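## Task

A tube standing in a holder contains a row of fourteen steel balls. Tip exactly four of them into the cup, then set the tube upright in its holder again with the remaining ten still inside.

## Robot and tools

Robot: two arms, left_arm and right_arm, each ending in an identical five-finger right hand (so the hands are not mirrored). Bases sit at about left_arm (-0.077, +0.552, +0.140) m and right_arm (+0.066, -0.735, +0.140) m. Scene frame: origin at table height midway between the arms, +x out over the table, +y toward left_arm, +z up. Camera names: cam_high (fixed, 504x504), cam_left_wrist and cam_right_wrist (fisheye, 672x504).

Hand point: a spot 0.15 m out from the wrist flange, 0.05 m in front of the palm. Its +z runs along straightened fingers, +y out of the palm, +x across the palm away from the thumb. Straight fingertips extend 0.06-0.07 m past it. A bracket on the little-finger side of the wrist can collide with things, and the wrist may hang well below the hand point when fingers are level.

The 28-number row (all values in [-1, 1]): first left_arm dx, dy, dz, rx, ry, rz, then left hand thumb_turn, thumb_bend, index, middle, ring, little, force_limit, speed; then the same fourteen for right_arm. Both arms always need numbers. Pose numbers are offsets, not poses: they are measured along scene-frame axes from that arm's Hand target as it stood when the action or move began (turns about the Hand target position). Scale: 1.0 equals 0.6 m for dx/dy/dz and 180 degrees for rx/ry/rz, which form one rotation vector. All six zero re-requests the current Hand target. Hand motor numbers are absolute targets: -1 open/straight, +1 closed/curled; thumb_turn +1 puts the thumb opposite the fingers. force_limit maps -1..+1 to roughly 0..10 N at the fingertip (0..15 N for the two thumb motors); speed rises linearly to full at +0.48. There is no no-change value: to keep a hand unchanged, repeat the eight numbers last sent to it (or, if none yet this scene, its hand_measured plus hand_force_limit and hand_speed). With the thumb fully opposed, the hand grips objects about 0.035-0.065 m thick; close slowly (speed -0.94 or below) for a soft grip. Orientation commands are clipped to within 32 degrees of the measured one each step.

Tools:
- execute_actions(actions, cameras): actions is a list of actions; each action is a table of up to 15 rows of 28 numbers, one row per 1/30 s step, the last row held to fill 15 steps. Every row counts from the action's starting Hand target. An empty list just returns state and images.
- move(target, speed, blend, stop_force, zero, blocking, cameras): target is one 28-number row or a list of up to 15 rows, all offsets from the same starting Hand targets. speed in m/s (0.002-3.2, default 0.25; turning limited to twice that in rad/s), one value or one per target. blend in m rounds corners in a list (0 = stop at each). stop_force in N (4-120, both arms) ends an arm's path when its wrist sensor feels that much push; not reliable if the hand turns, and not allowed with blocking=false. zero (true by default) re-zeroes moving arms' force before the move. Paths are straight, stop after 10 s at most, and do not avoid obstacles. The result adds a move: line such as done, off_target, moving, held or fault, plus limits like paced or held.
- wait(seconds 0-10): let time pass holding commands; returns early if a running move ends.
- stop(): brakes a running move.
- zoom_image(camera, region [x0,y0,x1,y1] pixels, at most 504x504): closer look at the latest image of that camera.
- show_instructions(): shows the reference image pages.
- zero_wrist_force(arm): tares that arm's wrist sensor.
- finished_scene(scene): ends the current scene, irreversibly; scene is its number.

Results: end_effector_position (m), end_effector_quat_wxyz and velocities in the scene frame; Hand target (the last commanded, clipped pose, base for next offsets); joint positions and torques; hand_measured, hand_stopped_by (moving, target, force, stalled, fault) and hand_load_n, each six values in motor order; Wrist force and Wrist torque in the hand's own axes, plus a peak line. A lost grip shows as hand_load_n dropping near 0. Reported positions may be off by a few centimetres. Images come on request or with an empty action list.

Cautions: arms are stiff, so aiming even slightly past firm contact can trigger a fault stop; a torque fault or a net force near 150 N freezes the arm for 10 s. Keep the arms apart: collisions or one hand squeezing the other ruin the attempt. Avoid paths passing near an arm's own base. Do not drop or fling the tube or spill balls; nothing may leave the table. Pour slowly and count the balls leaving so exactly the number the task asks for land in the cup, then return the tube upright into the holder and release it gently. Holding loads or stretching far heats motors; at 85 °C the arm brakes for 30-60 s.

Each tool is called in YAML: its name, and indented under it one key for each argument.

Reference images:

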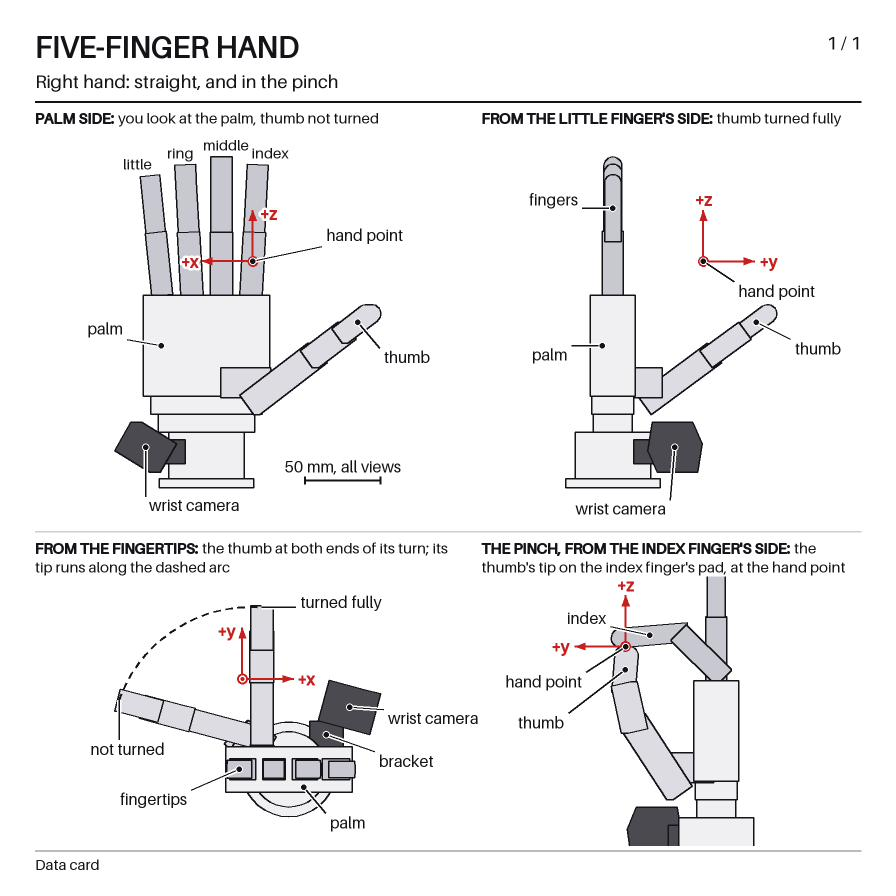

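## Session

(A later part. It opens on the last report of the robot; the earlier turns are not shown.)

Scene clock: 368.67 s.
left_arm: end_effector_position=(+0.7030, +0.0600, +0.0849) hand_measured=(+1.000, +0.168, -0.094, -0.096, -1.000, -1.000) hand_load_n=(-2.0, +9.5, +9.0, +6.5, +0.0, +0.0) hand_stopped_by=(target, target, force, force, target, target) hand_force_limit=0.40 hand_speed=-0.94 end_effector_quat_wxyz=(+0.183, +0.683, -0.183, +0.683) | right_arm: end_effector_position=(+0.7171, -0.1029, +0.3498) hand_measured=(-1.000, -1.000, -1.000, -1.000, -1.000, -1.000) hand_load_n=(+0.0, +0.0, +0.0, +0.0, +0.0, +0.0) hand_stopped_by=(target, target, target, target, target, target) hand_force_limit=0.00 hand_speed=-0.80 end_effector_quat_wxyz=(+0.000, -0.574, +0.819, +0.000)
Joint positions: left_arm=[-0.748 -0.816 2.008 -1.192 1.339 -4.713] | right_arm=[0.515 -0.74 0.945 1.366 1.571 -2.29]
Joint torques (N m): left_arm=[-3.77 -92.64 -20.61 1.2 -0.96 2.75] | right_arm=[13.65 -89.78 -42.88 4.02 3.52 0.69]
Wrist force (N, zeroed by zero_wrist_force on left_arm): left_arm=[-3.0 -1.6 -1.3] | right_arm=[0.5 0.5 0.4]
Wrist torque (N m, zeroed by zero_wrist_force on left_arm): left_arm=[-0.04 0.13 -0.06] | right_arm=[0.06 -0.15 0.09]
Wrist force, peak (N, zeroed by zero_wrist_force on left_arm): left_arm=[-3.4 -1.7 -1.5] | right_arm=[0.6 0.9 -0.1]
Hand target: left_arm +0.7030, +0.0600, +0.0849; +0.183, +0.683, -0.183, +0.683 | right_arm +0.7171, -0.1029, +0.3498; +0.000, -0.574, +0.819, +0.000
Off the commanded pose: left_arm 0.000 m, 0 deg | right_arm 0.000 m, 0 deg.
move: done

move:
  target:
    - [0,0,-0.0117,0,0,0,1,0.17,0.5,0.5,-1,-1,0.4,-0.94,0,0,0,0,0,0,-1,-1,-1,-1,-1,-1,0,-0.8]
  speed: 0.012
  stop_force: 5
  cameras: ["cam_high", "cam_right_wrist"]

zoom_image:
  camera: "cam_high"
  region: [262, 215, 312, 275]

zoom_image:
  camera: "cam_right_wrist"
  region: [290, 210, 390, 330]

Scene clock: 374.63 s.
left_arm: end_effector_position=(+0.7029, +0.0602, +0.0838) hand_measured=(+1.000, +0.168, -0.094, -0.096, -1.000, -1.000) hand_load_n=(-2.0, +9.5, +9.5, +6.5, +0.0, +0.0) hand_stopped_by=(target, target, force, force, target, target) hand_force_limit=0.40 hand_speed=-0.94 end_effector_quat_wxyz=(+0.183, +0.683, -0.183, +0.683) | right_arm: end_effector_position=(+0.7171, -0.1029, +0.3498) hand_measured=(-1.000, -1.000, -1.000, -1.000, -1.000, -1.000) hand_load_n=(+0.0, +0.0, +0.0, +0.0, +0.0, +0.0) hand_stopped_by=(target, target, target, target, target, target) hand_force_limit=0.00 hand_speed=-0.80 end_effector_quat_wxyz=(+0.000, -0.574, +0.819, +0.000)
Joint positions: left_arm=[-0.748 -0.815 2.008 -1.193 1.339 -4.713] | right_arm=[0.515 -0.74 0.945 1.366 1.571 -2.29]
Joint torques (N m): left_arm=[-7.6 -93.41 -9.03 1.68 -1.66 2.9] | right_arm=[12.34 -93.56 -38.65 2.69 3.45 0.82]
Wrist force (N, zeroed by zero_wrist_force on left_arm): left_arm=[-1.4 -1.0 -0.6] | right_arm=[-0.2 0.4 0.2]
Wrist torque (N m, zeroed by zero_wrist_force on left_arm): left_arm=[-0.03 0.20 -0.08] | right_arm=[0.06 -0.04 0.04]
Wrist force, peak (N, zeroed by zero_wrist_force on left_arm): left_arm=[6.8 -2.5 -2.1] | right_arm=[0.5 0.9 -0.1]
Hand target: left_arm +0.7029, +0.0602, +0.0839; +0.183, +0.683, -0.183, +0.683 (not the last commanded pose) | right_arm +0.7171, -0.1029, +0.3498; +0.000, -0.574, +0.819, +0.000
Off the commanded pose: left_arm 0.006 m, 0 deg | right_arm 0.000 m, 0 deg.
move: contact (left_arm)
camera_calibration:
cam_right_wrist: T_world_to_cam=[[-0.992545, 0.118538, 0.0283545, 0.711082], [0.116189, 0.849947, 0.513897, -0.170841], [0.0368165, 0.51336, -0.857383, 0.438318], [0, 0, 0, 1]] pos_world=[0.709493, -0.164099, 0.443439]
Images, in order (width x height): cam_high 504x504, cam_right_wrist 672x504.

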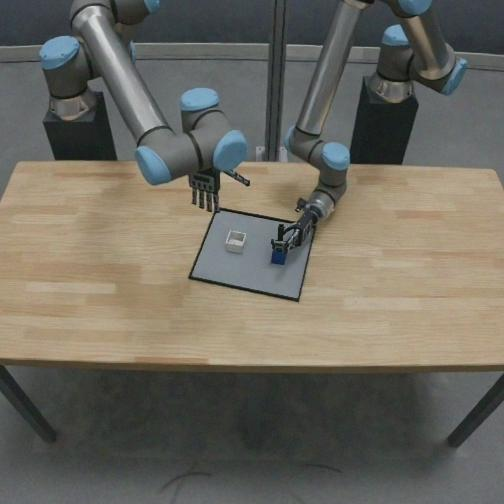

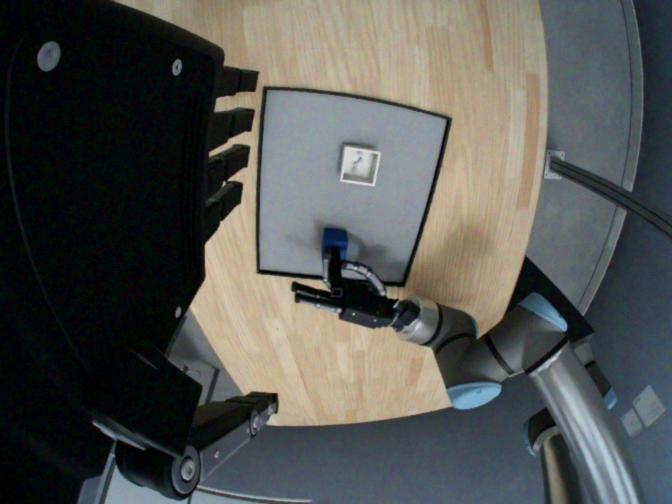

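Scaled by 8.400 from the camera's 504x504 image, which has a finer 720x720 frame.

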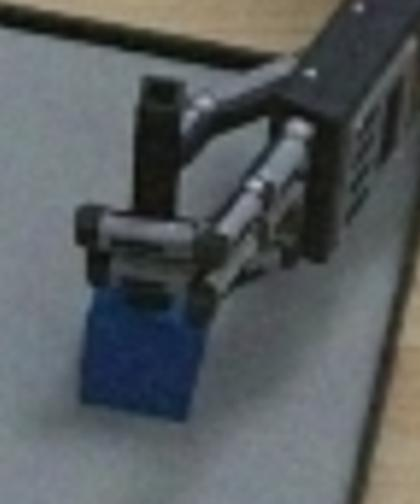

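Scaled by 4.200 from the camera's 672x504 image, which has a finer 960x720 frame.

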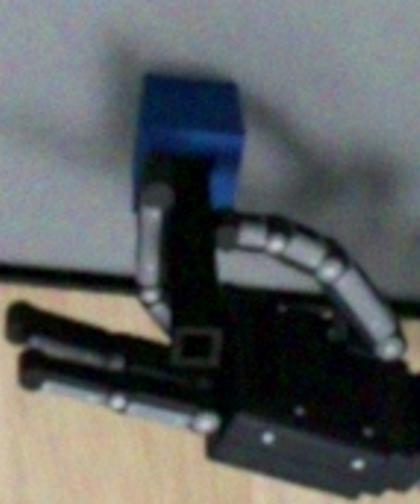

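move:
  target:
    - [0,0,0,0,0,0,1,0.17,-0.3,-0.3,-1,-1,0.4,-0.85,0,0,0,0,0,0,-1,-1,-1,-1,-1,-1,0,-0.8]

move:
  target:
    - [0,0,0,0,0,0,1,0.17,-1,-1,-1,-1,0.4,-0.5,0,-0.1,0,0,0,0,-1,-1,-1,-1,-1,-1,0,-0.8]
    - [-0.1443,0.0833,0,0,0,0,1,0.17,-1,-1,-1,-1,0.4,-0.5,0,-0.1,0,0,0,0,-1,-1,-1,-1,-1,-1,0,-0.8]
    - [-0.2887,0.1667,0.1,0,0,0,1,0.17,-1,-1,-1,-1,0.4,-0.5,0,-0.1,0,0,0,0,-1,-1,-1,-1,-1,-1,0,-0.8]
  speed: [0.06,0.08,0.2]
  blend: [0,0.03,0]
  cameras: ["all"]

zoom_image:
  camera: "cam_high"
  region: [180, 200, 330, 310]

zoom_image:
  camera: "cam_high"
  region: [262, 217, 302, 269]

zoom_image:
  camera: "cam_right_wrist"
  region: [330, 150, 390, 210]

Scene clock: 384.57 s.
left_arm: end_effector_position=(+0.7029, +0.0602, +0.0839) hand_measured=(+1.000, +0.170, -0.300, -0.300, -1.000, -1.000) hand_load_n=(+0.0, +0.0, +0.0, +0.0, +0.0, +0.0) hand_stopped_by=(target, target, target, target, target, target) hand_force_limit=0.40 hand_speed=-0.85 end_effector_quat_wxyz=(+0.183, +0.683, -0.183, +0.683) | right_arm: end_effector_position=(+0.7171, -0.1029, +0.3498) hand_measured=(-1.000, -1.000, -1.000, -1.000, -1.000, -1.000) hand_load_n=(+0.0, +0.0, +0.0, +0.0, +0.0, +0.0) hand_stopped_by=(target, target, target, target, target, target) hand_force_limit=0.00 hand_speed=-0.80 end_effector_quat_wxyz=(+0.000, -0.574, +0.819, +0.000)
Joint positions: left_arm=[-0.748 -0.815 2.008 -1.193 1.339 -4.713] | right_arm=[0.515 -0.74 0.945 1.366 1.571 -2.29]
Joint torques (N m): left_arm=[-6.84 -90.58 -11.46 1.62 -0.89 3.12] | right_arm=[13.97 -96.26 -35.48 2.52 3.33 0.63]
Wrist force (N, zeroed by zero_wrist_force on left_arm): left_arm=[-1.6 -0.2 -1.1] | right_arm=[0.0 0.8 0.1]
Wrist torque (N m, zeroed by zero_wrist_force on left_arm): left_arm=[-0.07 0.21 -0.13] | right_arm=[0.13 -0.07 0.07]
Wrist force, peak (N, zeroed by zero_wrist_force on left_arm): left_arm=[-2.2 -1.6 -0.6] | right_arm=[-0.1 1.1 0.4]
Hand target: left_arm +0.7029, +0.0602, +0.0839; +0.183, +0.683, -0.183, +0.683 | right_arm +0.7171, -0.1029, +0.3498; +0.000, -0.574, +0.819, +0.000
Off the commanded pose: left_arm 0.000 m, 0 deg | right_arm 0.000 m, 0 deg.
move: done

Scene clock: 388.13 s.
left_arm: end_effector_position=(+0.5297, +0.1601, +0.1439) hand_measured=(+1.000, +0.170, -1.000, -1.000, -1.000, -1.000) hand_load_n=(+0.0, +0.0, +0.0, +0.0, +0.0, +0.0) hand_stopped_by=(target, target, target, target, target, target) hand_force_limit=0.40 hand_speed=-0.50 end_effector_quat_wxyz=(+0.183, +0.683, -0.183, +0.683) | right_arm: end_effector_position=(+0.7171, -0.1629, +0.3498) hand_measured=(-1.000, -1.000, -1.000, -1.000, -1.000, -1.000) hand_load_n=(+0.0, +0.0, +0.0, +0.0, +0.0, +0.0) hand_stopped_by=(target, target, target, target, target, target) hand_force_limit=0.00 hand_speed=-0.80 end_effector_quat_wxyz=(+0.000, -0.574, +0.819, +0.000)
Joint positions: left_arm=[-0.855 -1.057 2.418 -1.361 1.231 -4.713] | right_arm=[0.454 -0.811 1.072 1.31 1.571 -2.351]
Joint torques (N m): left_arm=[5.19 -63.44 -10.1 2.12 1.3 -1.71] | right_arm=[14.57 -82.37 -47.36 6.61 -3.01 2.55]
Wrist force (N, zeroed by zero_wrist_force on left_arm): left_arm=[-1.7 -0.7 -0.9] | right_arm=[0.3 0.2 -0.1]
Wrist torque (N m, zeroed by zero_wrist_force on left_arm): left_arm=[-0.10 0.22 -0.19] | right_arm=[0.04 -0.10 -0.02]
Wrist force, peak (N, zeroed by zero_wrist_force on left_arm): left_arm=[-0.7 -0.3 -2.6] | right_arm=[-0.6 1.3 -0.1]
Hand target: left_arm +0.5297, +0.1602, +0.1439; +0.183, +0.683, -0.183, +0.683 | right_arm +0.7171, -0.1629, +0.3498; +0.000, -0.574, +0.819, +0.000
Off the commanded pose: left_arm 0.000 m, 0 deg | right_arm 0.000 m, 0 deg.
move: done
camera_calibration:
cam_left_wrist: T_world_to_cam=[[-0.466753, -0.857676, 0.215714, 0.354966], [-0.506185, 0.0590699, -0.8604, 0.388518], [0.725202, -0.510786, -0.461714, -0.12274], [0, 0, 0, 1]] pos_world=[0.451355, 0.218803, 0.201039]
cam_right_wrist: T_world_to_cam=[[-0.992545, 0.118538, 0.0283545, 0.718194], [0.116189, 0.849947, 0.513897, -0.119844], [0.0368165, 0.51336, -0.857383, 0.469119], [0, 0, 0, 1]] pos_world=[0.709493, -0.224099, 0.443439]

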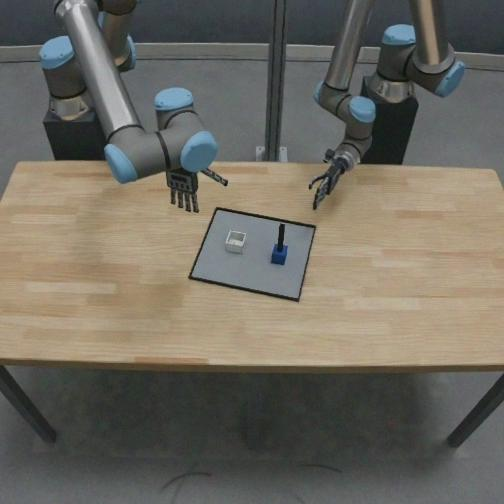

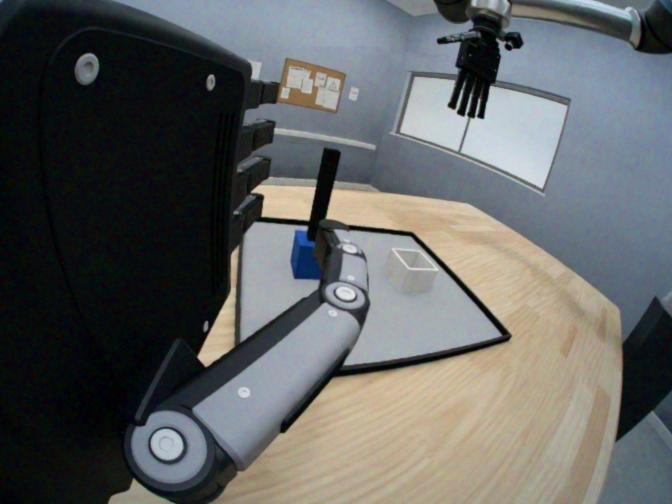

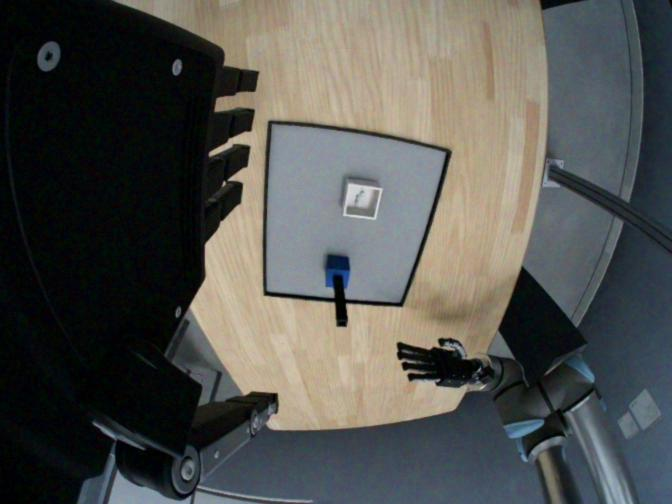

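Scaled by 3.360 from the camera's 504x504 image, which has a finer 720x720 frame.

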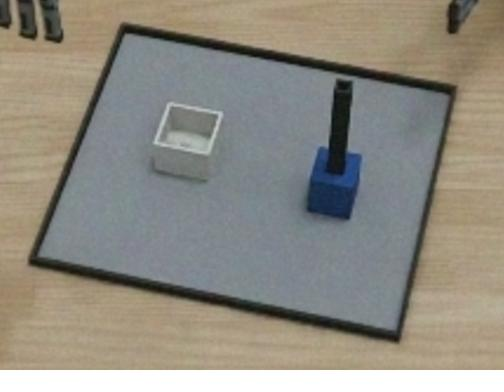

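Scaled by 9.692 from the camera's 504x504 image, which has a finer 720x720 frame.

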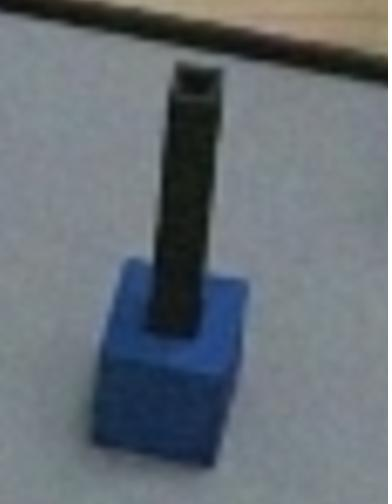

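Scaled by 8.400 from the camera's 672x504 image, which has a finer 960x720 frame.

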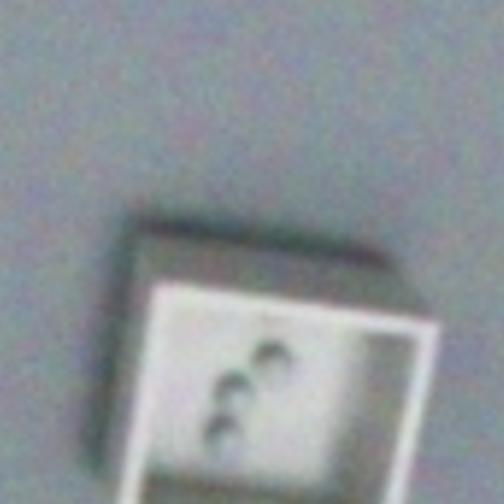

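finished_scene:
  scene: 2

The scene is finished: the task was done.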